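# Park the bicycle in the floor rack slot

## Task

Get the bike into the floor rack so that one of its wheels sits in the slot, pushed in near the slot's closed end, with the kickstand raised fully. When finished, the bike must be motionless and touching nothing but the rack: no wall, furniture or loose item in contact. The rack is loose on the floor and can slide. The bike must not topple or be left leaning, or the task fails.

## Robot and tools

ROBOT. TidyBot++: a four-caster mobile base (0.54 m long, 0.50 m wide, 0.38 m tall) carrying one seven-joint arm with a two-finger gripper. The shoulder sits 0.12 m ahead of the base centre, 0.68 m up. Segments: upper arm 0.42 m, forearm 0.31 m, hand 0.31 m to the hand point. Cameras: base_camera (fixed on the base, facing forward) and wrist_camera (looks along the hand). The arm begins folded, hand down, reaching up to 0.08 m beyond the base front.

FRAMES. Base frame: origin on the floor below the base centre, x ahead, y to the left, z up, metres. hand_pose and hand_target are reported in it; the hand point lies between the finger pads, its z axis runs out along the fingers and the fingers close along its y axis. Odometry frame: the base frame as it was when the scene began. base_odometry counts wheel rotation only, so slip shows up as travel; heading is in rad, left positive, -3.142 to 3.142. base_tilt gives forward and right lean in degrees.

TOOL move. One action per call; any mix of base, joints, target, plus optional speeds, cameras, blocking. All parts of an action start at once.
- base: one object with any of translate_m (forward +), strafe_m (left +), each -2 to 2 m, and rotate_rad (counter-clockwise seen from above +), -6.3 to 6.3 rad. These are offsets from where the base is when the command starts, measured along its axes at that moment; they are not positions.
- joints: absolute targets by name, in radians: joint_1_rad, joint_3_rad, joint_5_rad, joint_7_rad unlimited (shortest way round, so send steps below half a turn); joint_2_rad -2.249 to 2.249; joint_4_rad -2.579 to 2.579; joint_6_rad -2.099 to 2.099. gripper_pos is absolute, 0 (open, about 85 mm between pads) to 1 (closed, squeezing 100 to 150 N per finger). Signs: joint_1 positive turns the arm clockwise from above (opposite to heading); joint_2 positive leans the upper arm forward; with joint_3 at 3.14, joint_4 negative bends the forearm forward; joint_6 negative bends the hand forward; joint_7 positive turns a downward hand counter-clockwise.
- target: one list of seven numbers, an absolute hand pose in the base frame: x, y, z in metres, then quaternion qw, qx, qy, qz. With target, joints may only hold gripper_pos.
- speeds: caps for this action only: translate_m and strafe_m 0.05 to 0.5 m/s, rotate_rad 0.1 to 1.57 rad/s. When translating and strafing together, give the speed under one key.
- cameras: list of base_camera, wrist_camera or all; [] for none.
- blocking: true (default) waits until everything rests; false returns after about 0.5 s while motion continues. A later move overrides only the joints or base it names.
A move with no action just reports the state and images. Unknown keys make the call invalid; out-of-range values get it refused, and a refusal or an uncommanded stop cancels the remaining calls of that reply.

Other tools: wait(seconds 0 to 10, cameras) lets time pass and reports; stop(cameras) brakes all running motions, which then read "stopped"; zoom_image(camera, region [x0,y0,x1,y1] in pixels, at most 504x504) enlarges part of the latest image; read_manual gives licence text only; finished_scene(scene) ends the scene for good.

RESULT LINES. "move" is done or the worst status. base_status, joint_status, hand_status: moving, done, off_target (resting away from target, maybe still pushing), stopped, contact_stop or time_out (uncommanded stops; target dropped), not_followed (a safety check held the joints back; "joint command not followed" or "pose unreachable" with a "cause:"), torque_fault, limit_stop_at_motor_heat. Base "done" only means the wheels turned enough, not that it arrived. hand_status is done within 10 mm and 2 degrees; off_target within about 3 cm is normal; fix by adding (wanted minus hand_pose) to the last target. To keep the hand still, resend hand_target, not hand_pose. motor_effort is percent of max torque (peak in brackets). on_its_own lists unrequested behaviour. "ARM HIT" flags hard contact with the base or the arm itself. Motor temperatures are listed per joint; MOTOR HOT appears at 60 °C, and at 75 °C an over-temperature stop lets the arm sag for 30 to 60 s. pictures names the image order.

CAUTIONS. The arm neither slows for nor avoids obstacles, and nothing prevents it hitting the base. A hand hooked on something above about 0.6 m while the base moves, a sideways swing of an outstretched arm, or a strong horizontal push with a raised hand can tip the robot; retracting the arm or backing off rights it. Driving the arm into things can trip a torque fault (arm frozen 10 s). A blocked base shoves hard until it times out after 14 s. Loads make the arm sag. Something may occasionally tug a held part. Avoid dropping or releasing the bike while it moves, slamming, crushing grips on parts resting on something, and yanking or twisting the gripper. Push the loose rack gently, and make sure the bike ends upright, still, kickstand up, touching only the rack, and not held by the robot.

Each tool is called after "Emit:" by a JSON object that holds its "name" and its "arguments".

## Session

Emit:
{"name": "move", "arguments": {}}

Scene clock: 0.00 s.
Motor temperatures (°C): [42 35 36 36 42 43 47]
base_odometry: x=+0.000 y=+0.000 heading=+0.000
base_tilt: forward=-0.1 right=+0.0
base_status: not commanded
joint_positions: joint_1_rad=+0.009 joint_2_rad=-0.339 joint_3_rad=+3.110 joint_4_rad=-2.512 joint_5_rad=-0.030 joint_6_rad=-0.906 joint_7_rad=+1.562 gripper_pos=+0.000
joint_status: not commanded
motor_effort: joint_1_rad=-1 joint_2_rad=+0 joint_3_rad=+2 joint_4_rad=+12 joint_5_rad=+0 joint_6_rad=+1 joint_7_rad=+0
hand_pose: x=+0.2573 y=+0.0107 z=+0.5898 quat_wxyz=(-0.007, +0.999, -0.003, +0.032) (m; base frame)
hand_target: x=+0.2572 y=+0.0107 z=+0.5897 quat_wxyz=(-0.007, +0.999, -0.003, +0.031) (m; base frame)
hand_status: not commanded
pictures: base_camera, wrist_camera

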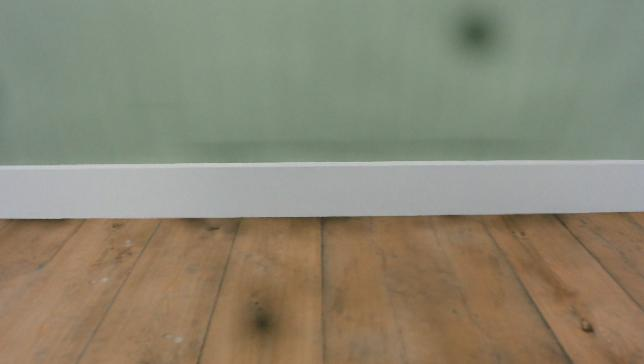

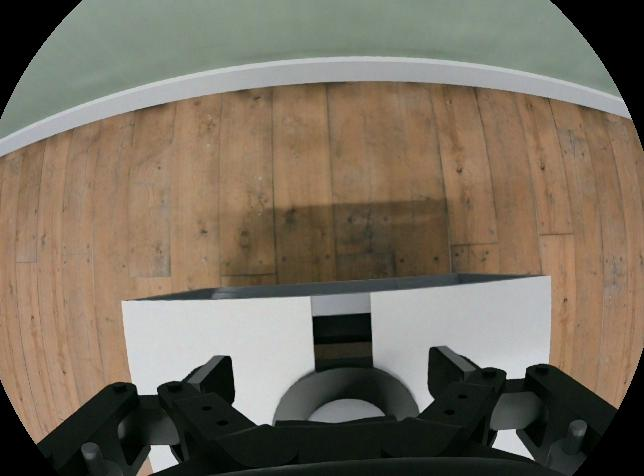

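Emit:
{"name": "move", "arguments": {"base": {"rotate_rad": 1.0}}}

Emit:
{"name": "move", "arguments": {"base": {"rotate_rad": 1.0}}}

Emit:
{"name": "move", "arguments": {"base": {"rotate_rad": 1.0}}}

Emit:
{"name": "move", "arguments": {"base": {"rotate_rad": 1.0}}}

Emit:
{"name": "move", "arguments": {"base": {"rotate_rad": 1.0}}}

Scene clock: 5.27 s.
Motor temperatures (°C): [42 35 36 36 42 43 47]
move: done
base_odometry: x=+0.000 y=+0.000 heading=+1.000
base_tilt: forward=-0.1 right=+0.0
base_status: done
joint_positions: joint_1_rad=+0.009 joint_2_rad=-0.339 joint_3_rad=+3.110 joint_4_rad=-2.512 joint_5_rad=-0.030 joint_6_rad=-0.906 joint_7_rad=+1.562 gripper_pos=+0.000
joint_status: not commanded
motor_effort: joint_1_rad=-1(2) joint_2_rad=-1(1) joint_3_rad=+1(3) joint_4_rad=+13(13) joint_5_rad=+0(1) joint_6_rad=-1(2) joint_7_rad=+0(0)
hand_pose: x=+0.2573 y=+0.0107 z=+0.5898 quat_wxyz=(-0.007, +0.999, -0.003, +0.032) (m; base frame)
hand_target: x=+0.2572 y=+0.0107 z=+0.5897 quat_wxyz=(-0.007, +0.999, -0.003, +0.031) (m; base frame)
hand_status: not commanded
pictures: base_camera, wrist_camera

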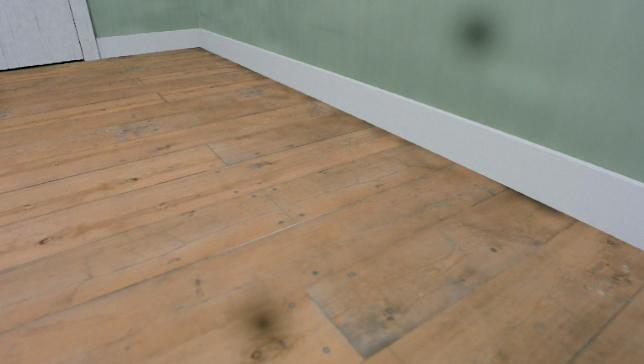

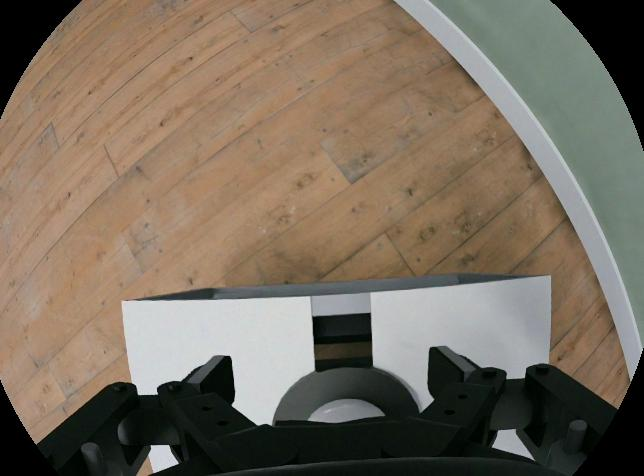

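Scene clock: 7.13 s.
Motor temperatures (°C): [42 35 36 36 42 43 47]
move: done
base_odometry: x=+0.000 y=+0.000 heading=+1.999
base_tilt: forward=-0.1 right=+0.1
base_status: done
joint_positions: joint_1_rad=+0.009 joint_2_rad=-0.339 joint_3_rad=+3.110 joint_4_rad=-2.512 joint_5_rad=-0.030 joint_6_rad=-0.906 joint_7_rad=+1.562 gripper_pos=+0.000
joint_status: not commanded
motor_effort: joint_1_rad=-1(1) joint_2_rad=-1(1) joint_3_rad=+3(3) joint_4_rad=+12(14) joint_5_rad=+0(1) joint_6_rad=+0(2) joint_7_rad=+0(0)
hand_pose: x=+0.2573 y=+0.0107 z=+0.5898 quat_wxyz=(-0.007, +0.999, -0.003, +0.032) (m; base frame)
hand_target: x=+0.2572 y=+0.0107 z=+0.5897 quat_wxyz=(-0.007, +0.999, -0.003, +0.031) (m; base frame)
hand_status: not commanded
pictures: base_camera, wrist_camera

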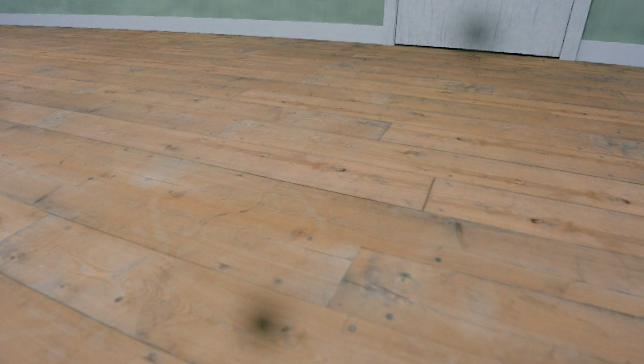

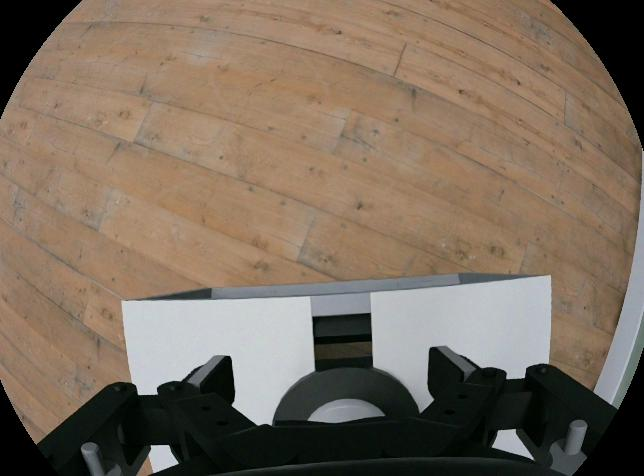

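Scene clock: 9.00 s.
Motor temperatures (°C): [42 35 36 36 42 43 47]
move: done
base_odometry: x=+0.000 y=+0.000 heading=+2.999
base_tilt: forward=-0.1 right=+0.0
base_status: done
joint_positions: joint_1_rad=+0.009 joint_2_rad=-0.339 joint_3_rad=+3.110 joint_4_rad=-2.512 joint_5_rad=-0.030 joint_6_rad=-0.906 joint_7_rad=+1.562 gripper_pos=+0.000
joint_status: not commanded
motor_effort: joint_1_rad=+0(1) joint_2_rad=-1(1) joint_3_rad=+2(3) joint_4_rad=+13(13) joint_5_rad=+0(1) joint_6_rad=+1(2) joint_7_rad=+0(0)
hand_pose: x=+0.2573 y=+0.0107 z=+0.5898 quat_wxyz=(-0.007, +0.999, -0.003, +0.032) (m; base frame)
hand_target: x=+0.2572 y=+0.0107 z=+0.5897 quat_wxyz=(-0.007, +0.999, -0.003, +0.031) (m; base frame)
hand_status: not commanded
pictures: base_camera, wrist_camera

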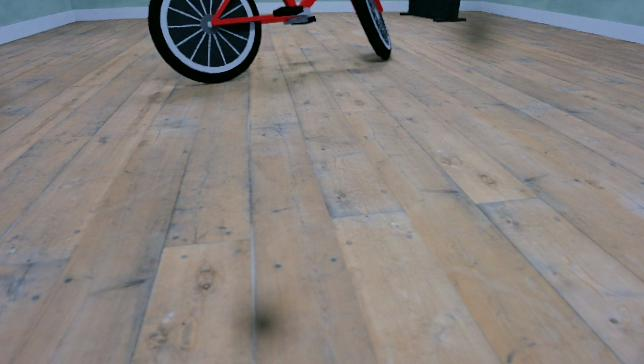

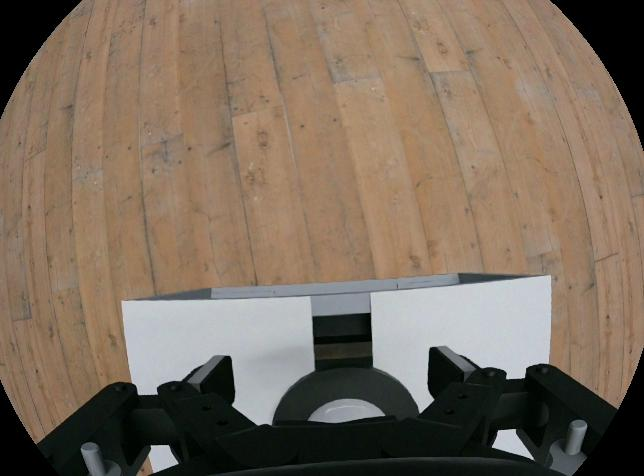

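Scene clock: 10.87 s.
Motor temperatures (°C): [42 35 36 36 42 43 47]
move: done
base_odometry: x=+0.000 y=+0.000 heading=-2.285
base_tilt: forward=-0.1 right=+0.0
base_status: done
joint_positions: joint_1_rad=+0.009 joint_2_rad=-0.339 joint_3_rad=+3.110 joint_4_rad=-2.512 joint_5_rad=-0.030 joint_6_rad=-0.906 joint_7_rad=+1.562 gripper_pos=+0.000
joint_status: not commanded
motor_effort: joint_1_rad=-1(1) joint_2_rad=+0(1) joint_3_rad=+3(3) joint_4_rad=+13(13) joint_5_rad=+0(1) joint_6_rad=+0(2) joint_7_rad=+0(0)
hand_pose: x=+0.2573 y=+0.0107 z=+0.5898 quat_wxyz=(-0.007, +0.999, -0.003, +0.032) (m; base frame)
hand_target: x=+0.2572 y=+0.0107 z=+0.5897 quat_wxyz=(-0.007, +0.999, -0.003, +0.031) (m; base frame)
hand_status: not commanded
pictures: base_camera, wrist_camera

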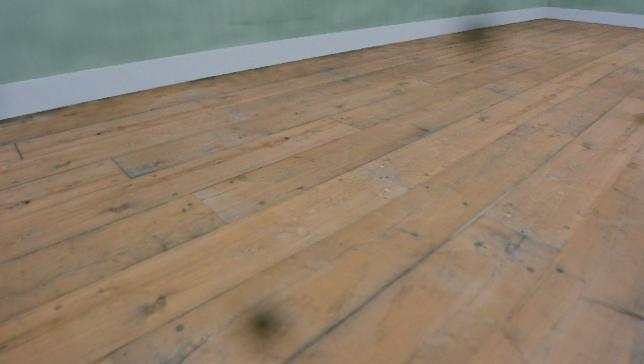

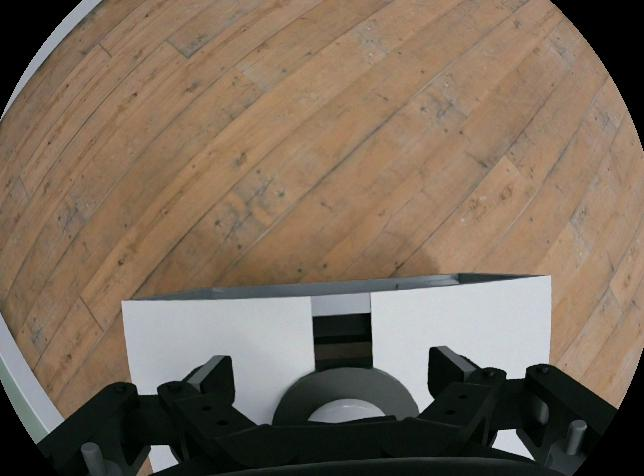

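Scene clock: 12.73 s.
Motor temperatures (°C): [42 35 36 36 42 43 47]
move: done
base_odometry: x=+0.000 y=+0.000 heading=-1.285
base_tilt: forward=-0.1 right=+0.0
base_status: done
joint_positions: joint_1_rad=+0.009 joint_2_rad=-0.339 joint_3_rad=+3.110 joint_4_rad=-2.512 joint_5_rad=-0.030 joint_6_rad=-0.906 joint_7_rad=+1.562 gripper_pos=+0.000
joint_status: not commanded
motor_effort: joint_1_rad=-1(1) joint_2_rad=-1(1) joint_3_rad=+2(3) joint_4_rad=+13(13) joint_5_rad=+0(1) joint_6_rad=+0(2) joint_7_rad=+0(0)
hand_pose: x=+0.2573 y=+0.0107 z=+0.5898 quat_wxyz=(-0.007, +0.999, -0.003, +0.032) (m; base frame)
hand_target: x=+0.2572 y=+0.0107 z=+0.5897 quat_wxyz=(-0.007, +0.999, -0.003, +0.031) (m; base frame)
hand_status: not commanded
pictures: base_camera, wrist_camera

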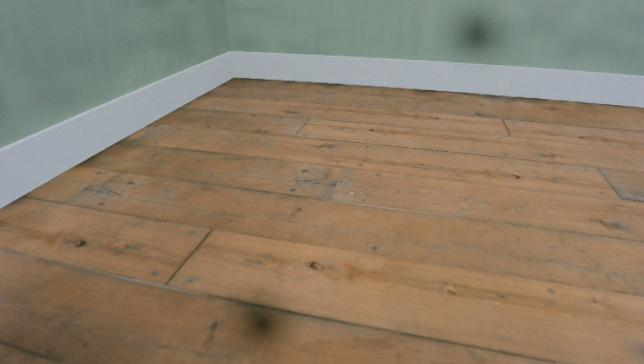

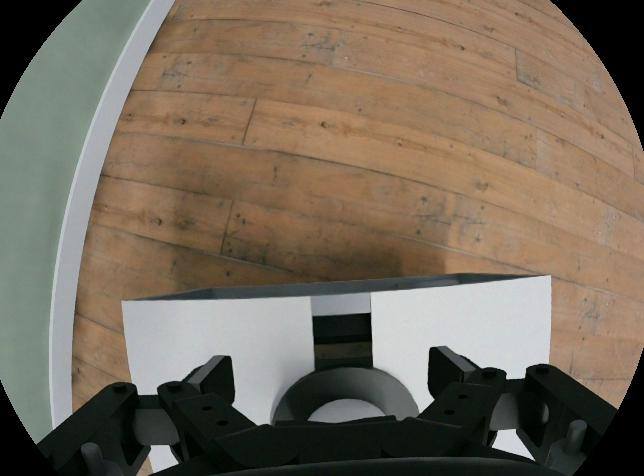

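Emit:
{"name": "move", "arguments": {"base": {"rotate_rad": -2.1}, "joints": {"joint_6_rad": 0.4}}}

Scene clock: 21.63 s.
Motor temperatures (°C): [42 35 36 36 42 43 47]
move: done
base_odometry: x=+0.000 y=+0.000 heading=+2.898
base_tilt: forward=+0.0 right=+0.0
base_status: done
joint_positions: joint_1_rad=+0.009 joint_2_rad=-0.339 joint_3_rad=+3.110 joint_4_rad=-2.511 joint_5_rad=-0.030 joint_6_rad=+0.318 joint_7_rad=+1.562 gripper_pos=+0.000
joint_status: all done
motor_effort: joint_1_rad=-1(2) joint_2_rad=-5(7) joint_3_rad=+2(4) joint_4_rad=+17(18) joint_5_rad=+0(1) joint_6_rad=+9(9) joint_7_rad=+0(0)
hand_pose: x=+0.5366 y=+0.0086 z=+0.8134 quat_wxyz=(-0.010, +0.800, -0.006, +0.600) (m; base frame)
hand_target: x=+0.5425 y=+0.0082 z=+0.8378 quat_wxyz=(-0.009, +0.775, -0.006, +0.632) (m; base frame)
hand_status: not commanded
pictures: base_camera, wrist_camera

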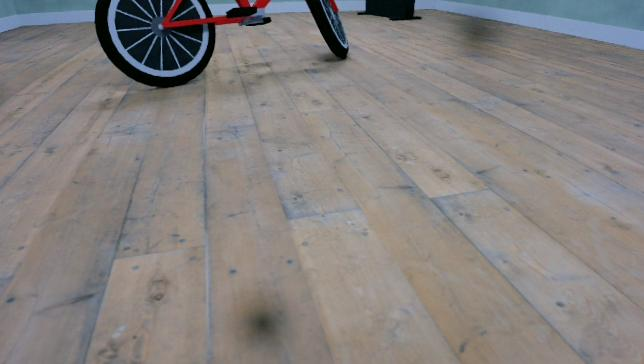

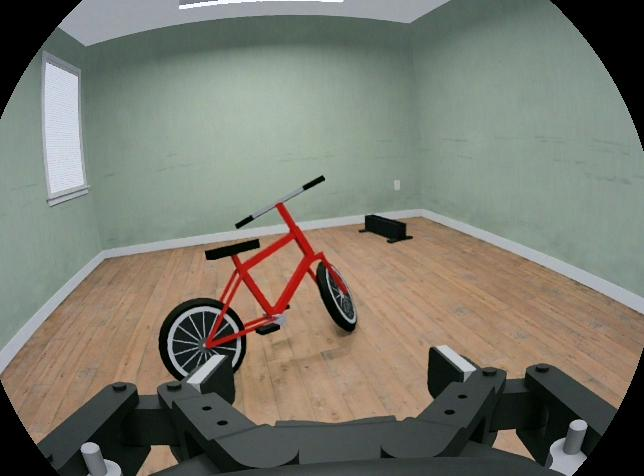

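Emit:
{"name": "zoom_image", "arguments": {"camera": "wrist_camera", "region": [140, 160, 380, 380]}}

Emit:
{"name": "zoom_image", "arguments": {"camera": "wrist_camera", "region": [340, 200, 430, 260]}}

Scaled by 2.100.

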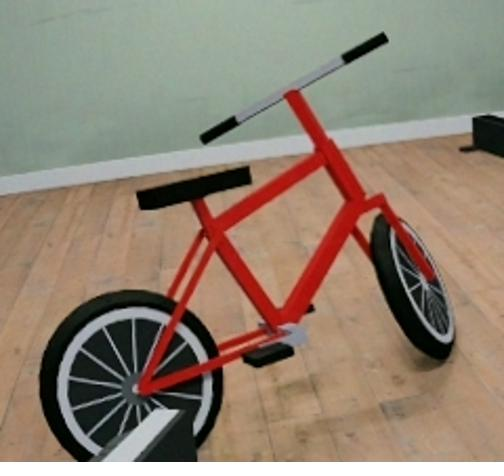

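Scaled by 5.600.

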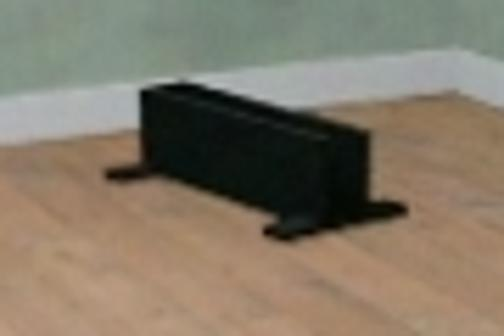

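Emit:
{"name": "move", "arguments": {"base": {"translate_m": 1.817, "strafe_m": -1.094, "rotate_rad": 0.45}}}

Scene clock: 58.77 s.
Motor temperatures (°C): [41 35 36 36 42 43 47]
move: done
base_odometry: x=-1.500 y=+1.499 heading=-2.934
base_tilt: forward=-0.1 right=+0.1
base_status: done
joint_positions: joint_1_rad=+0.008 joint_2_rad=-0.340 joint_3_rad=+3.110 joint_4_rad=-2.511 joint_5_rad=-0.030 joint_6_rad=+0.319 joint_7_rad=+1.562 gripper_pos=+0.000
joint_status: not commanded
motor_effort: joint_1_rad=-1(2) joint_2_rad=-5(8) joint_3_rad=+2(4) joint_4_rad=+17(19) joint_5_rad=+0(1) joint_6_rad=+8(11) joint_7_rad=+0(0)
hand_pose: x=+0.5366 y=+0.0087 z=+0.8142 quat_wxyz=(-0.010, +0.799, -0.006, +0.601) (m; base frame)
hand_target: x=+0.5425 y=+0.0082 z=+0.8378 quat_wxyz=(-0.009, +0.775, -0.006, +0.632) (m; base frame)
hand_status: not commanded
pictures: base_camera, wrist_camera

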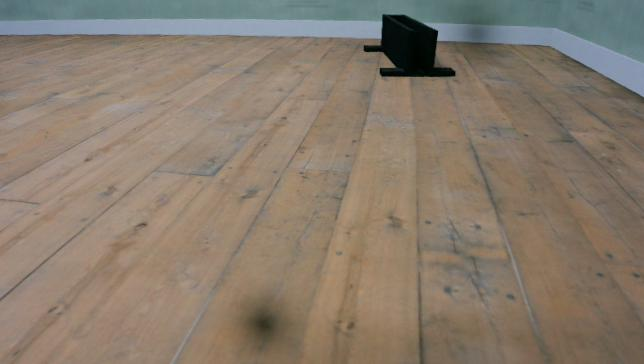

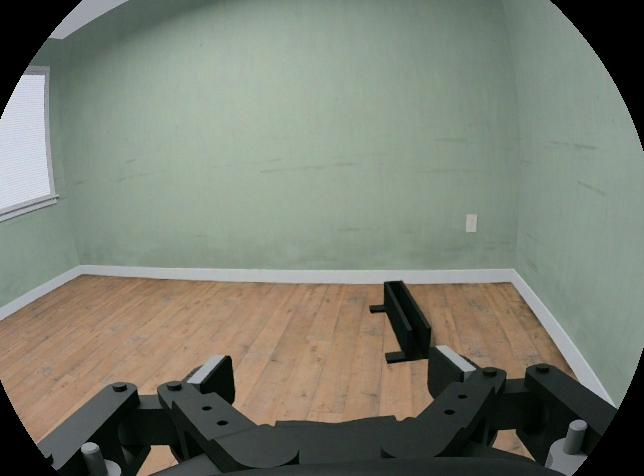

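Emit:
{"name": "zoom_image", "arguments": {"camera": "base_camera", "region": [350, 0, 470, 90]}}

Emit:
{"name": "zoom_image", "arguments": {"camera": "wrist_camera", "region": [355, 270, 455, 375]}}

Scaled by 4.200.

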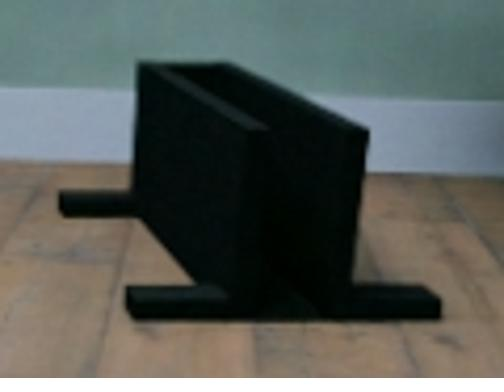

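Scaled by 4.800.

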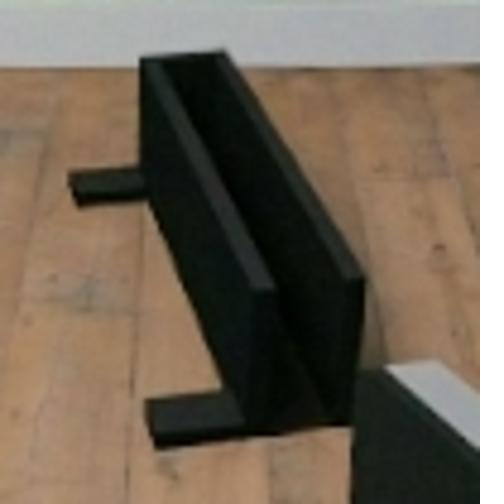

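Emit:
{"name": "move", "arguments": {"base": {"rotate_rad": 1.25}}}

Emit:
{"name": "zoom_image", "arguments": {"camera": "wrist_camera", "region": [180, 130, 460, 380]}}

Emit:
{"name": "zoom_image", "arguments": {"camera": "base_camera", "region": [180, 0, 500, 180]}}

Scene clock: 82.03 s.
Motor temperatures (°C): [41 35 35 36 42 43 47]
move: done
base_odometry: x=-1.500 y=+1.499 heading=-1.685
base_tilt: forward=-0.1 right=+0.0
base_status: done
joint_positions: joint_1_rad=+0.008 joint_2_rad=-0.340 joint_3_rad=+3.110 joint_4_rad=-2.511 joint_5_rad=-0.030 joint_6_rad=+0.319 joint_7_rad=+1.562 gripper_pos=+0.000
joint_status: not commanded
motor_effort: joint_1_rad=-1(2) joint_2_rad=-5(6) joint_3_rad=+2(3) joint_4_rad=+16(18) joint_5_rad=+1(1) joint_6_rad=+9(10) joint_7_rad=+0(0)
hand_pose: x=+0.5366 y=+0.0088 z=+0.8142 quat_wxyz=(-0.010, +0.799, -0.006, +0.601) (m; base frame)
hand_target: x=+0.5425 y=+0.0082 z=+0.8378 quat_wxyz=(-0.009, +0.775, -0.006, +0.632) (m; base frame)
hand_status: not commanded
pictures: base_camera, wrist_camera

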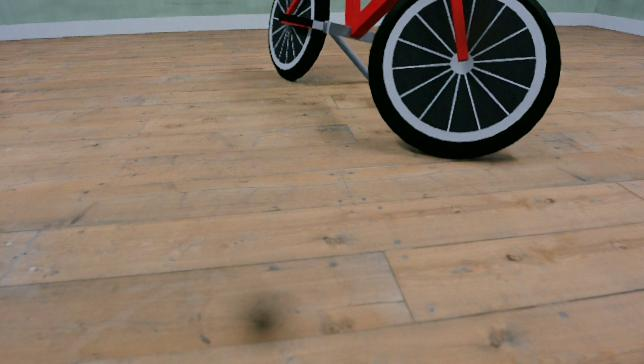

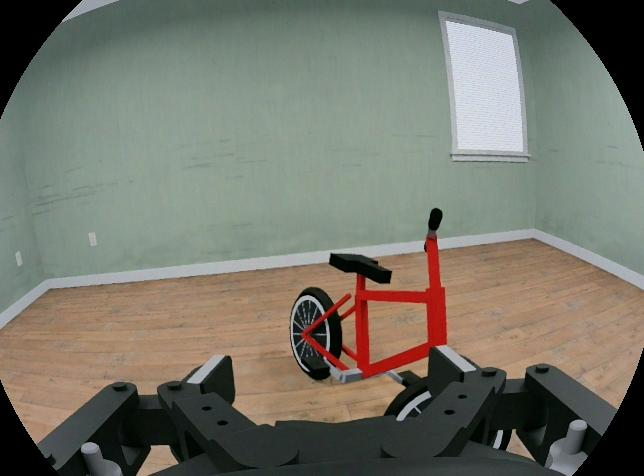

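Scaled by 1.800.

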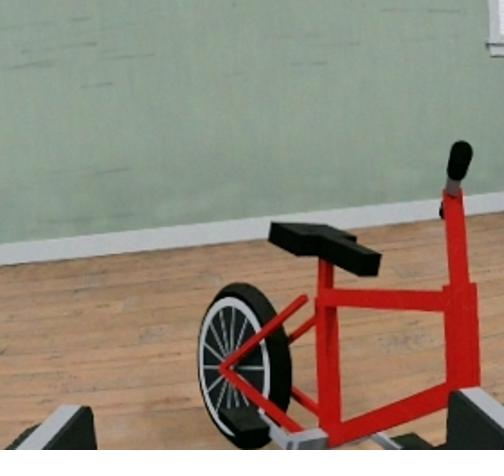

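Scaled by 1.575.

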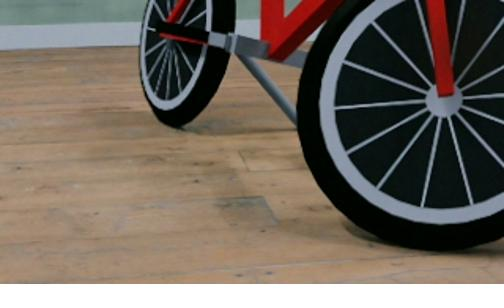

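Emit:
{"name": "move", "arguments": {"base": {"translate_m": 0.727, "strafe_m": -1.074}, "cameras": ["base_camera"]}}

Emit:
{"name": "move", "arguments": {"base": {"translate_m": 0.91, "strafe_m": -0.1, "rotate_rad": 1.8}}}

Emit:
{"name": "zoom_image", "arguments": {"camera": "wrist_camera", "region": [150, 130, 500, 380]}}

Emit:
{"name": "zoom_image", "arguments": {"camera": "base_camera", "region": [180, 0, 500, 180]}}

Scene clock: 119.07 s.
Motor temperatures (°C): [41 35 35 36 42 43 47]
move: done
base_odometry: x=-2.650 y=+0.899 heading=-1.684
base_tilt: forward=-0.1 right=+0.0
base_status: done
joint_positions: joint_1_rad=+0.008 joint_2_rad=-0.340 joint_3_rad=+3.110 joint_4_rad=-2.511 joint_5_rad=-0.030 joint_6_rad=+0.320 joint_7_rad=+1.562 gripper_pos=+0.000
joint_status: not commanded
motor_effort: joint_1_rad=-1(2) joint_2_rad=-5(8) joint_3_rad=+2(4) joint_4_rad=+18(18) joint_5_rad=+1(1) joint_6_rad=+9(10) joint_7_rad=+0(0)
hand_pose: x=+0.5367 y=+0.0088 z=+0.8143 quat_wxyz=(-0.010, +0.799, -0.006, +0.601) (m; base frame)
hand_target: x=+0.5425 y=+0.0082 z=+0.8378 quat_wxyz=(-0.009, +0.775, -0.006, +0.632) (m; base frame)
hand_status: not commanded
pictures: base_camera

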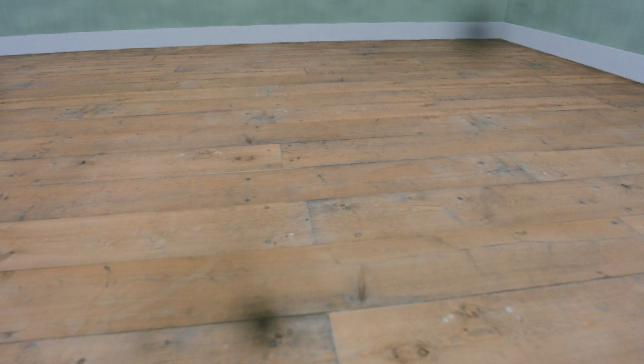

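Scene clock: 122.63 s.
Motor temperatures (°C): [41 35 35 36 42 43 47]
move: done
base_odometry: x=-2.852 y=+0.006 heading=+0.116
base_tilt: forward=-0.1 right=+0.0
base_status: done
joint_positions: joint_1_rad=+0.008 joint_2_rad=-0.340 joint_3_rad=+3.110 joint_4_rad=-2.511 joint_5_rad=-0.030 joint_6_rad=+0.320 joint_7_rad=+1.562 gripper_pos=+0.000
joint_status: not commanded
motor_effort: joint_1_rad=-1(2) joint_2_rad=-5(6) joint_3_rad=+2(4) joint_4_rad=+17(18) joint_5_rad=+0(1) joint_6_rad=+9(10) joint_7_rad=+0(0)
hand_pose: x=+0.5367 y=+0.0088 z=+0.8146 quat_wxyz=(-0.010, +0.799, -0.006, +0.601) (m; base frame)
hand_target: x=+0.5425 y=+0.0082 z=+0.8378 quat_wxyz=(-0.009, +0.775, -0.006, +0.632) (m; base frame)
hand_status: not commanded
pictures: base_camera, wrist_camera

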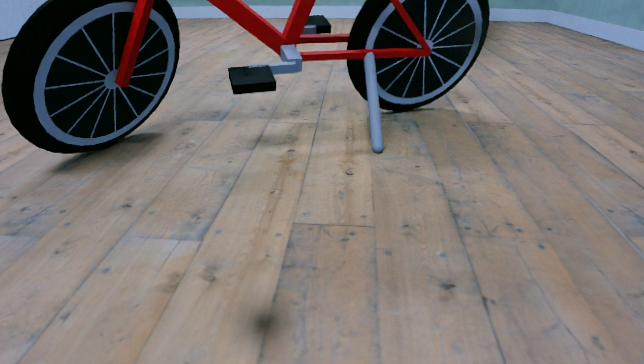

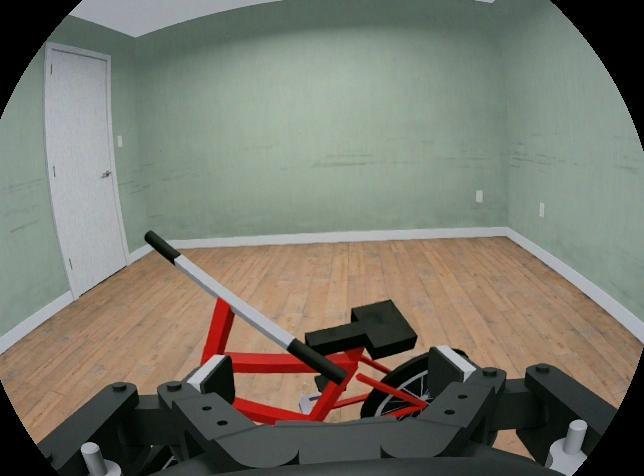

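Scaled by 1.440.

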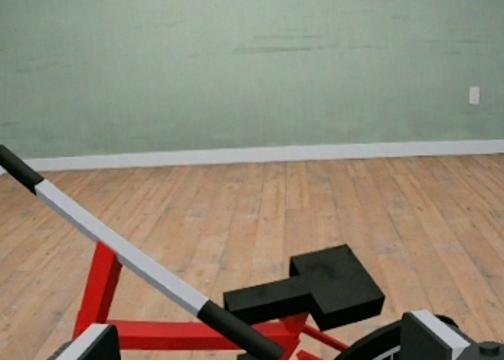

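Scaled by 1.575.

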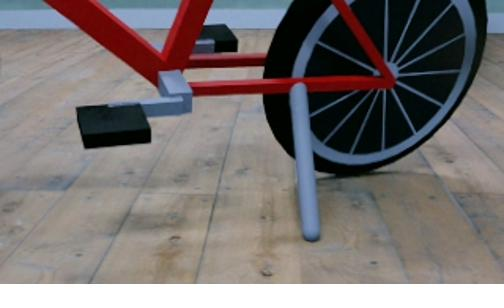

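Emit:
{"name": "move", "arguments": {"base": {"translate_m": 0.697, "strafe_m": -0.67, "rotate_rad": 1.33}}}

Emit:
{"name": "zoom_image", "arguments": {"camera": "wrist_camera", "region": [150, 130, 500, 380]}}

Scene clock: 173.73 s.
Motor temperatures (°C): [41 35 35 36 42 43 47]
move: done
base_odometry: x=-2.082 y=-0.579 heading=+1.447
base_tilt: forward=-0.1 right=+0.0
base_status: done
joint_positions: joint_1_rad=+0.008 joint_2_rad=-0.341 joint_3_rad=+3.110 joint_4_rad=-2.511 joint_5_rad=-0.030 joint_6_rad=+0.320 joint_7_rad=+1.562 gripper_pos=+0.000
joint_status: not commanded
motor_effort: joint_1_rad=+0(2) joint_2_rad=-5(6) joint_3_rad=+2(4) joint_4_rad=+17(18) joint_5_rad=+0(1) joint_6_rad=+10(10) joint_7_rad=+0(0)
hand_pose: x=+0.5366 y=+0.0087 z=+0.8148 quat_wxyz=(-0.010, +0.799, -0.006, +0.602) (m; base frame)
hand_target: x=+0.5425 y=+0.0082 z=+0.8378 quat_wxyz=(-0.009, +0.775, -0.006, +0.632) (m; base frame)
hand_status: not commanded
pictures: base_camera, wrist_camera

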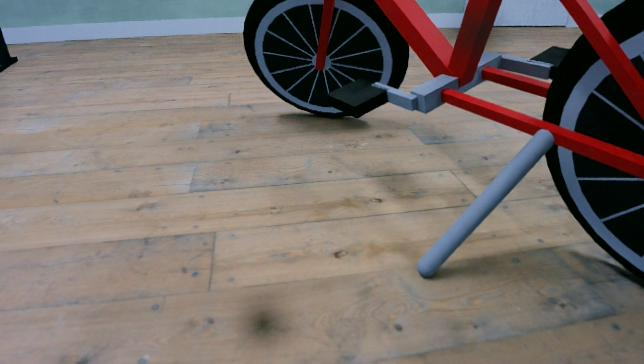

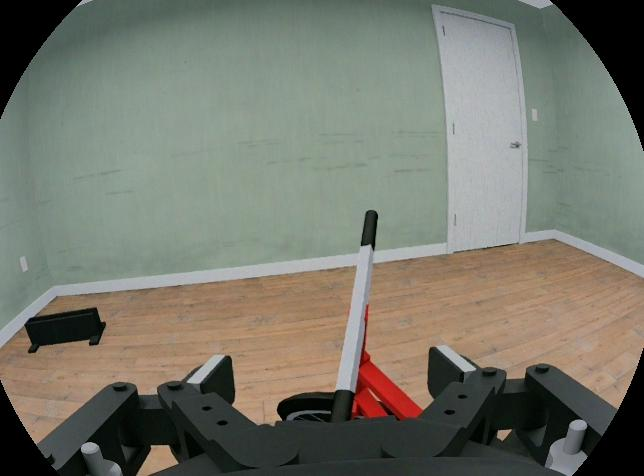

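Scaled by 1.440.

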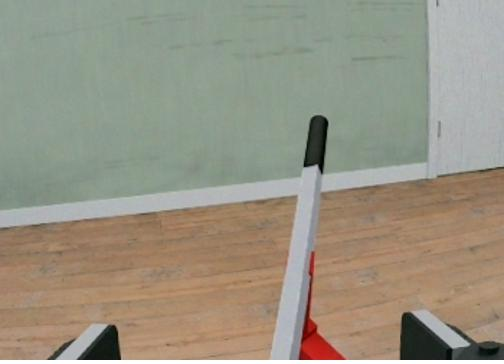

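Emit:
{"name": "zoom_image", "arguments": {"camera": "base_camera", "region": [230, 0, 430, 130]}}

Scaled by 2.520.

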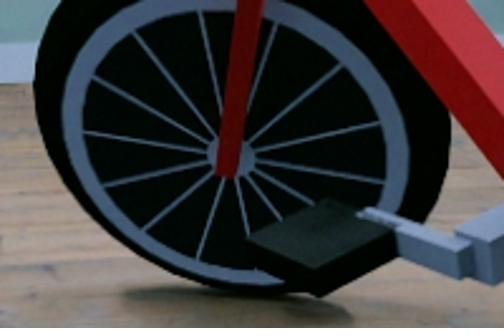

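Emit:
{"name": "move", "arguments": {"target": [0.55, 0.0, 0.88, 0, 1, 0, 0]}}

Scene clock: 209.47 s.
Motor temperatures (°C): [40 35 34 36 42 43 47]
move: off_target
base_odometry: x=-2.082 y=-0.579 heading=+1.447
base_tilt: forward=+0.0 right=+0.0
base_status: not commanded
joint_positions: joint_1_rad=-0.006 joint_2_rad=+0.314 joint_3_rad=+3.162 joint_4_rad=-0.902 joint_5_rad=-0.030 joint_6_rad=-1.856 joint_7_rad=+1.562 gripper_pos=+0.000
joint_status: not commanded
motor_effort: joint_1_rad=-1(1) joint_2_rad=-26(26) joint_3_rad=+2(3) joint_4_rad=+14(20) joint_5_rad=+0(1) joint_6_rad=+1(10) joint_7_rad=+0(0)
hand_pose: x=+0.5657 y=+0.0058 z=+0.8809 quat_wxyz=(-0.011, +0.999, -0.006, +0.035) (m; base frame)
hand_target: x=+0.5500 y=+0.0000 z=+0.8800 quat_wxyz=(+0.000, +1.000, +0.000, +0.000) (m; base frame)
hand_status: off_target (0.017 m and 4.3 deg from the pose sent, 0.067 m and 74.0 deg at the start)
pictures: base_camera, wrist_camera

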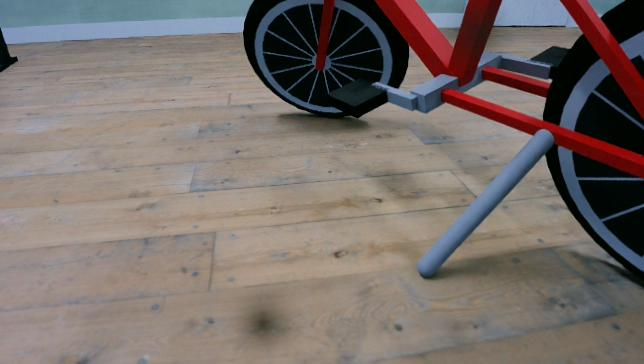

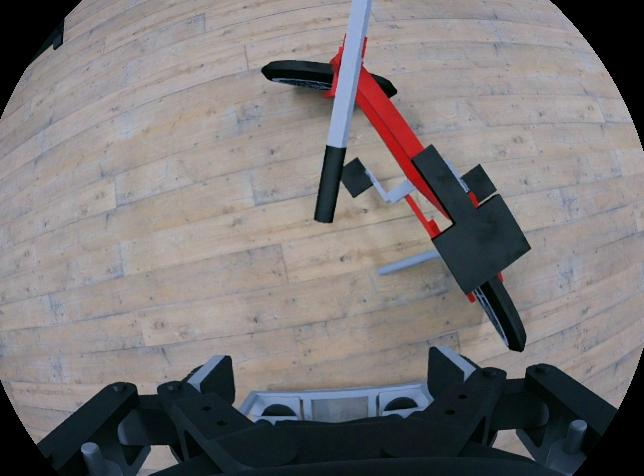

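Emit:
{"name": "move", "arguments": {"base": {"translate_m": 0.19}, "speeds": {"translate_m": 0.2}}}

Emit:
{"name": "zoom_image", "arguments": {"camera": "wrist_camera", "region": [200, 100, 520, 360]}}

Scene clock: 242.80 s.
Motor temperatures (°C): [40 35 34 36 42 43 47]
move: done
base_odometry: x=-2.058 y=-0.390 heading=+1.446
base_tilt: forward=-0.1 right=+0.1
base_status: done
joint_positions: joint_1_rad=-0.008 joint_2_rad=+0.329 joint_3_rad=+3.164 joint_4_rad=-0.900 joint_5_rad=-0.030 joint_6_rad=-1.862 joint_7_rad=+1.562 gripper_pos=+0.000
joint_status: not commanded
motor_effort: joint_1_rad=-1(1) joint_2_rad=-26(29) joint_3_rad=+1(2) joint_4_rad=+15(15) joint_5_rad=+0(1) joint_6_rad=+1(2) joint_7_rad=+0(0)
hand_pose: x=+0.5669 y=+0.0061 z=+0.8746 quat_wxyz=(-0.011, +1.000, -0.006, +0.025) (m; base frame)
hand_target: x=+0.5500 y=+0.0000 z=+0.8800 quat_wxyz=(+0.000, +1.000, +0.000, +0.000) (m; base frame)
hand_status: not commanded
pictures: base_camera, wrist_camera

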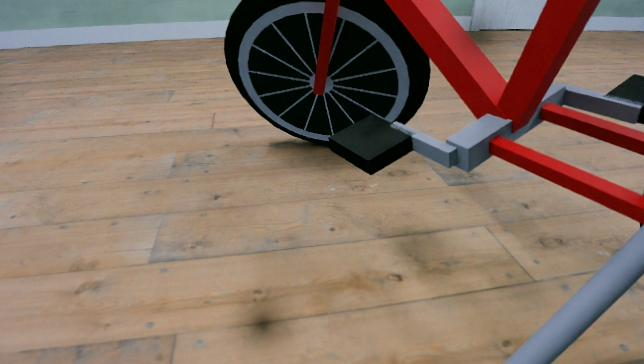

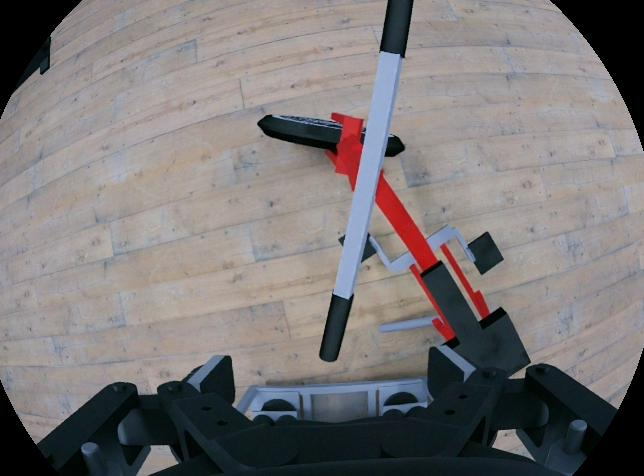

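Scaled by 1.575.

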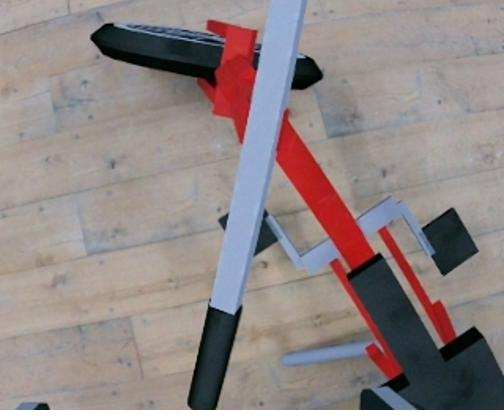

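Emit:
{"name": "move", "arguments": {"target": [0.65, -0.047, 0.8, 0, 0.994, -0.107, 0]}}

Scene clock: 258.20 s.
Motor temperatures (°C): [40 35 34 36 42 43 47]
move: off_target
base_odometry: x=-2.058 y=-0.390 heading=+1.446
base_tilt: forward=+0.1 right=+0.0
base_status: not commanded
joint_positions: joint_1_rad=+0.051 joint_2_rad=+0.579 joint_3_rad=+3.204 joint_4_rad=-0.782 joint_5_rad=-0.030 joint_6_rad=-1.862 joint_7_rad=+1.544 gripper_pos=+0.000
joint_status: not commanded
motor_effort: joint_1_rad=-1(2) joint_2_rad=-35(38) joint_3_rad=+1(2) joint_4_rad=+15(16) joint_5_rad=+0(1) joint_6_rad=+0(2) joint_7_rad=+0(0)
hand_pose: x=+0.6306 y=-0.0392 z=+0.7891 quat_wxyz=(+0.001, +0.997, -0.062, -0.040) (m; base frame)
hand_target: x=+0.6500 y=-0.0470 z=+0.8000 quat_wxyz=(+0.000, +0.994, -0.107, +0.000) (m; base frame)
hand_status: off_target (0.024 m and 6.9 deg from the pose sent, 0.124 m and 12.0 deg at the start)
pictures: base_camera, wrist_camera

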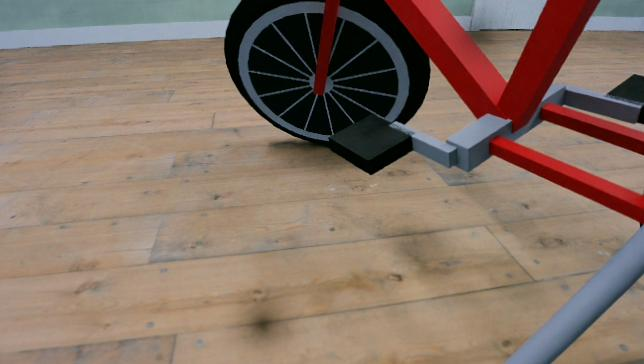

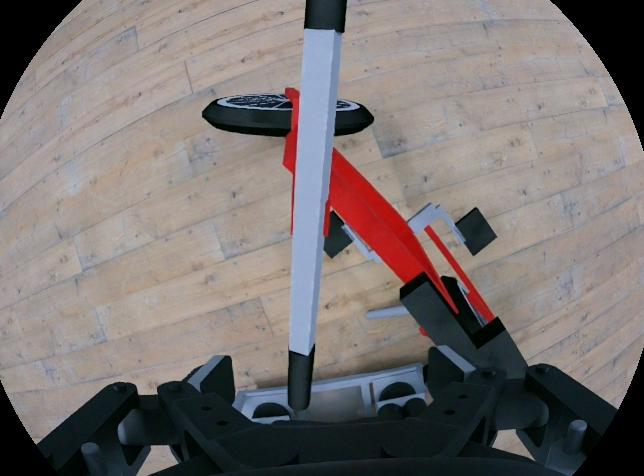

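Emit:
{"name": "move", "arguments": {"target": [0.69, -0.038, 0.741, -0.0056, 0.9894, -0.1394, 0.0396], "cameras": ["wrist_camera"]}}

Scene clock: 273.57 s.
Motor temperatures (°C): [40 35 34 36 42 43 47]
move: off_target
base_odometry: x=-2.058 y=-0.390 heading=+1.446
base_tilt: forward=-0.1 right=+0.0
base_status: not commanded
joint_positions: joint_1_rad=+0.044 joint_2_rad=+0.585 joint_3_rad=+3.208 joint_4_rad=-0.897 joint_5_rad=-0.030 joint_6_rad=-1.633 joint_7_rad=+1.471 gripper_pos=+0.000
joint_status: not commanded
motor_effort: joint_1_rad=-1(1) joint_2_rad=-36(37) joint_3_rad=+1(2) joint_4_rad=+15(16) joint_5_rad=+0(1) joint_6_rad=+1(1) joint_7_rad=+0(0)
hand_pose: x=+0.6719 y=-0.0420 z=+0.7488 quat_wxyz=(+0.003, +0.995, -0.098, +0.013) (m; base frame)
hand_target: x=+0.6900 y=-0.0380 z=+0.7410 quat_wxyz=(-0.006, +0.989, -0.139, +0.040) (m; base frame)
hand_status: off_target (0.020 m and 5.7 deg from the pose sent, 0.076 m and 12.8 deg at the start)
pictures: wrist_camera

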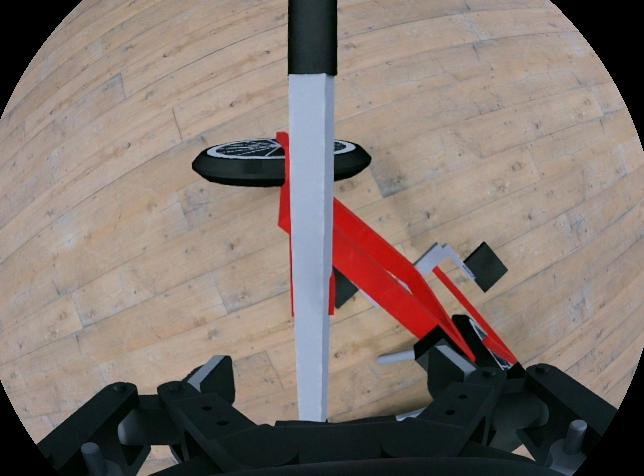

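Emit:
{"name": "move", "arguments": {"target": [0.686, -0.028, 0.655, -0.0056, 0.9894, -0.1394, 0.0396], "cameras": ["wrist_camera"]}}

Scene clock: 284.07 s.
Motor temperatures (°C): [40 36 34 36 42 43 47]
move: off_target
base_odometry: x=-2.058 y=-0.390 heading=+1.446
base_tilt: forward=+0.0 right=+0.0
base_status: not commanded
joint_positions: joint_1_rad=+0.021 joint_2_rad=+0.589 joint_3_rad=+3.208 joint_4_rad=-1.162 joint_5_rad=-0.030 joint_6_rad=-1.361 joint_7_rad=+1.460 gripper_pos=+0.000
joint_status: not commanded
motor_effort: joint_1_rad=+0(1) joint_2_rad=-35(37) joint_3_rad=+2(2) joint_4_rad=+15(17) joint_5_rad=+0(1) joint_6_rad=+0(1) joint_7_rad=+0(0)
hand_pose: x=+0.6711 y=-0.0322 z=+0.6643 quat_wxyz=(+0.003, +0.995, -0.096, +0.016) (m; base frame)
hand_target: x=+0.6860 y=-0.0280 z=+0.6550 quat_wxyz=(-0.006, +0.989, -0.139, +0.040) (m; base frame)
hand_status: off_target (0.018 m and 5.8 deg from the pose sent, 0.096 m and 5.7 deg at the start)
pictures: wrist_camera

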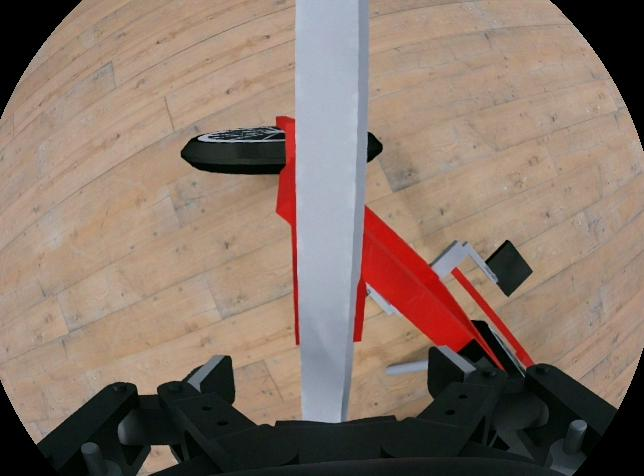

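Emit:
{"name": "zoom_image", "arguments": {"camera": "wrist_camera", "region": [230, 250, 430, 430]}}

Scaled by 2.520.

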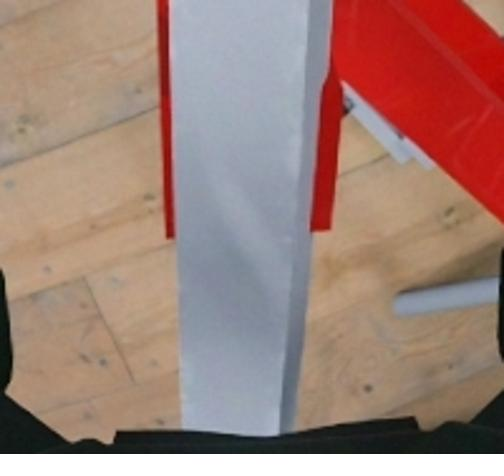

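Emit:
{"name": "move", "arguments": {"target": [0.687, -0.028, 0.667, -0.0056, 0.9894, -0.1394, 0.0396], "cameras": []}}

Emit:
{"name": "move", "arguments": {"joints": {"gripper_pos": 0.65}, "cameras": ["wrist_camera"]}}

Scene clock: 304.07 s.
Motor temperatures (°C): [40 36 34 36 42 42 47]
move: off_target
base_odometry: x=-2.058 y=-0.390 heading=+1.446
base_tilt: forward=-0.1 right=+0.1
base_status: not commanded
joint_positions: joint_1_rad=+0.021 joint_2_rad=+0.589 joint_3_rad=+3.208 joint_4_rad=-1.159 joint_5_rad=-0.030 joint_6_rad=-1.359 joint_7_rad=+1.458 gripper_pos=+0.000
joint_status: not commanded
motor_effort: joint_1_rad=-1(1) joint_2_rad=-36(36) joint_3_rad=+2(2) joint_4_rad=+15(16) joint_5_rad=+0(1) joint_6_rad=+0(2) joint_7_rad=+0(0)
hand_pose: x=+0.6727 y=-0.0323 z=+0.6653 quat_wxyz=(+0.003, +0.995, -0.097, +0.018) (m; base frame)
hand_target: x=+0.6870 y=-0.0280 z=+0.6670 quat_wxyz=(-0.006, +0.989, -0.139, +0.040) (m; base frame)
hand_status: off_target (0.015 m and 5.6 deg from the pose sent, 0.017 m and 5.8 deg at the start)
pictures: none
No camera images: "cameras" was empty.

Scene clock: 304.97 s.
Motor temperatures (°C): [40 36 34 36 42 42 47]
move: done
base_odometry: x=-2.058 y=-0.390 heading=+1.446
base_tilt: forward=-0.1 right=+0.0
base_status: not commanded
joint_positions: joint_1_rad=+0.021 joint_2_rad=+0.589 joint_3_rad=+3.208 joint_4_rad=-1.159 joint_5_rad=-0.030 joint_6_rad=-1.359 joint_7_rad=+1.458 gripper_pos=+0.650
joint_status: all done
motor_effort: joint_1_rad=+0(1) joint_2_rad=-36(36) joint_3_rad=+2(2) joint_4_rad=+14(16) joint_5_rad=+1(1) joint_6_rad=+0(1) joint_7_rad=+0(0)
hand_pose: x=+0.6727 y=-0.0323 z=+0.6653 quat_wxyz=(+0.003, +0.995, -0.097, +0.018) (m; base frame)
hand_target: x=+0.6870 y=-0.0280 z=+0.6670 quat_wxyz=(-0.006, +0.989, -0.139, +0.040) (m; base frame)
hand_status: not commanded
pictures: wrist_camera

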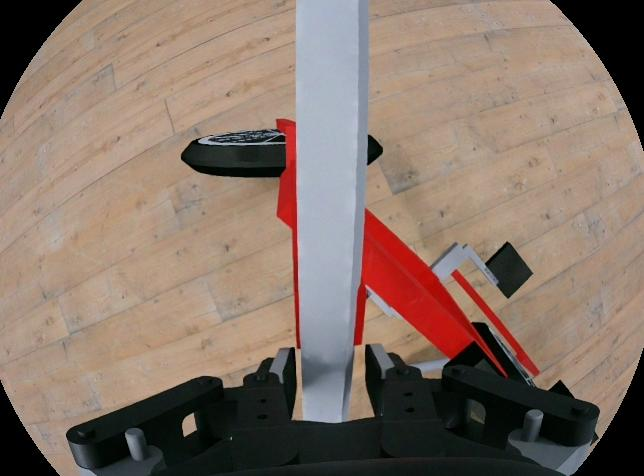

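Emit:
{"name": "move", "arguments": {"target": [0.687, -0.028, 0.69, -0.0056, 0.9894, -0.1394, 0.0396], "cameras": []}}

Emit:
{"name": "move", "arguments": {"joints": {"gripper_pos": 0.8}, "cameras": ["wrist_camera"]}}

Scene clock: 309.93 s.
Motor temperatures (°C): [40 36 34 36 42 42 47]
move: off_target
base_odometry: x=-2.058 y=-0.390 heading=+1.446
base_tilt: forward=+0.0 right=+0.0
base_status: not commanded
joint_positions: joint_1_rad=+0.021 joint_2_rad=+0.589 joint_3_rad=+3.210 joint_4_rad=-1.114 joint_5_rad=-0.030 joint_6_rad=-1.360 joint_7_rad=+1.456 gripper_pos=+0.650
joint_status: not commanded
motor_effort: joint_1_rad=-1(2) joint_2_rad=-36(37) joint_3_rad=+2(2) joint_4_rad=+15(16) joint_5_rad=+0(1) joint_6_rad=+1(2) joint_7_rad=+0(0)
hand_pose: x=+0.6884 y=-0.0336 z=+0.6799 quat_wxyz=(+0.003, +0.994, -0.098, +0.040) (m; base frame)
hand_target: x=+0.6870 y=-0.0280 z=+0.6900 quat_wxyz=(-0.006, +0.989, -0.139, +0.040) (m; base frame)
hand_status: off_target (0.012 m and 4.9 deg from the pose sent, 0.029 m and 5.6 deg at the start)
pictures: none
No camera images: "cameras" was empty.

Scene clock: 310.50 s.
Motor temperatures (°C): [40 36 34 36 42 42 47]
move: done
base_odometry: x=-2.058 y=-0.390 heading=+1.446
base_tilt: forward=-0.1 right=+0.1
base_status: not commanded
joint_positions: joint_1_rad=+0.019 joint_2_rad=+0.586 joint_3_rad=+3.212 joint_4_rad=-1.113 joint_5_rad=-0.031 joint_6_rad=-1.362 joint_7_rad=+1.454 gripper_pos=+0.789
joint_status: all done
motor_effort: joint_1_rad=-1(4) joint_2_rad=-36(36) joint_3_rad=+2(4) joint_4_rad=+16(17) joint_5_rad=+0(4) joint_6_rad=+2(6) joint_7_rad=+0(0)
hand_pose: x=+0.6883 y=-0.0338 z=+0.6819 quat_wxyz=(+0.003, +0.994, -0.099, +0.041) (m; base frame)
hand_target: x=+0.6870 y=-0.0280 z=+0.6900 quat_wxyz=(-0.006, +0.989, -0.139, +0.040) (m; base frame)
hand_status: not commanded
pictures: wrist_camera

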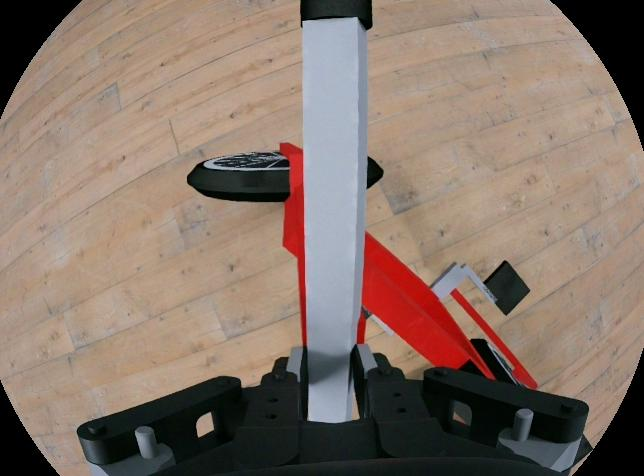

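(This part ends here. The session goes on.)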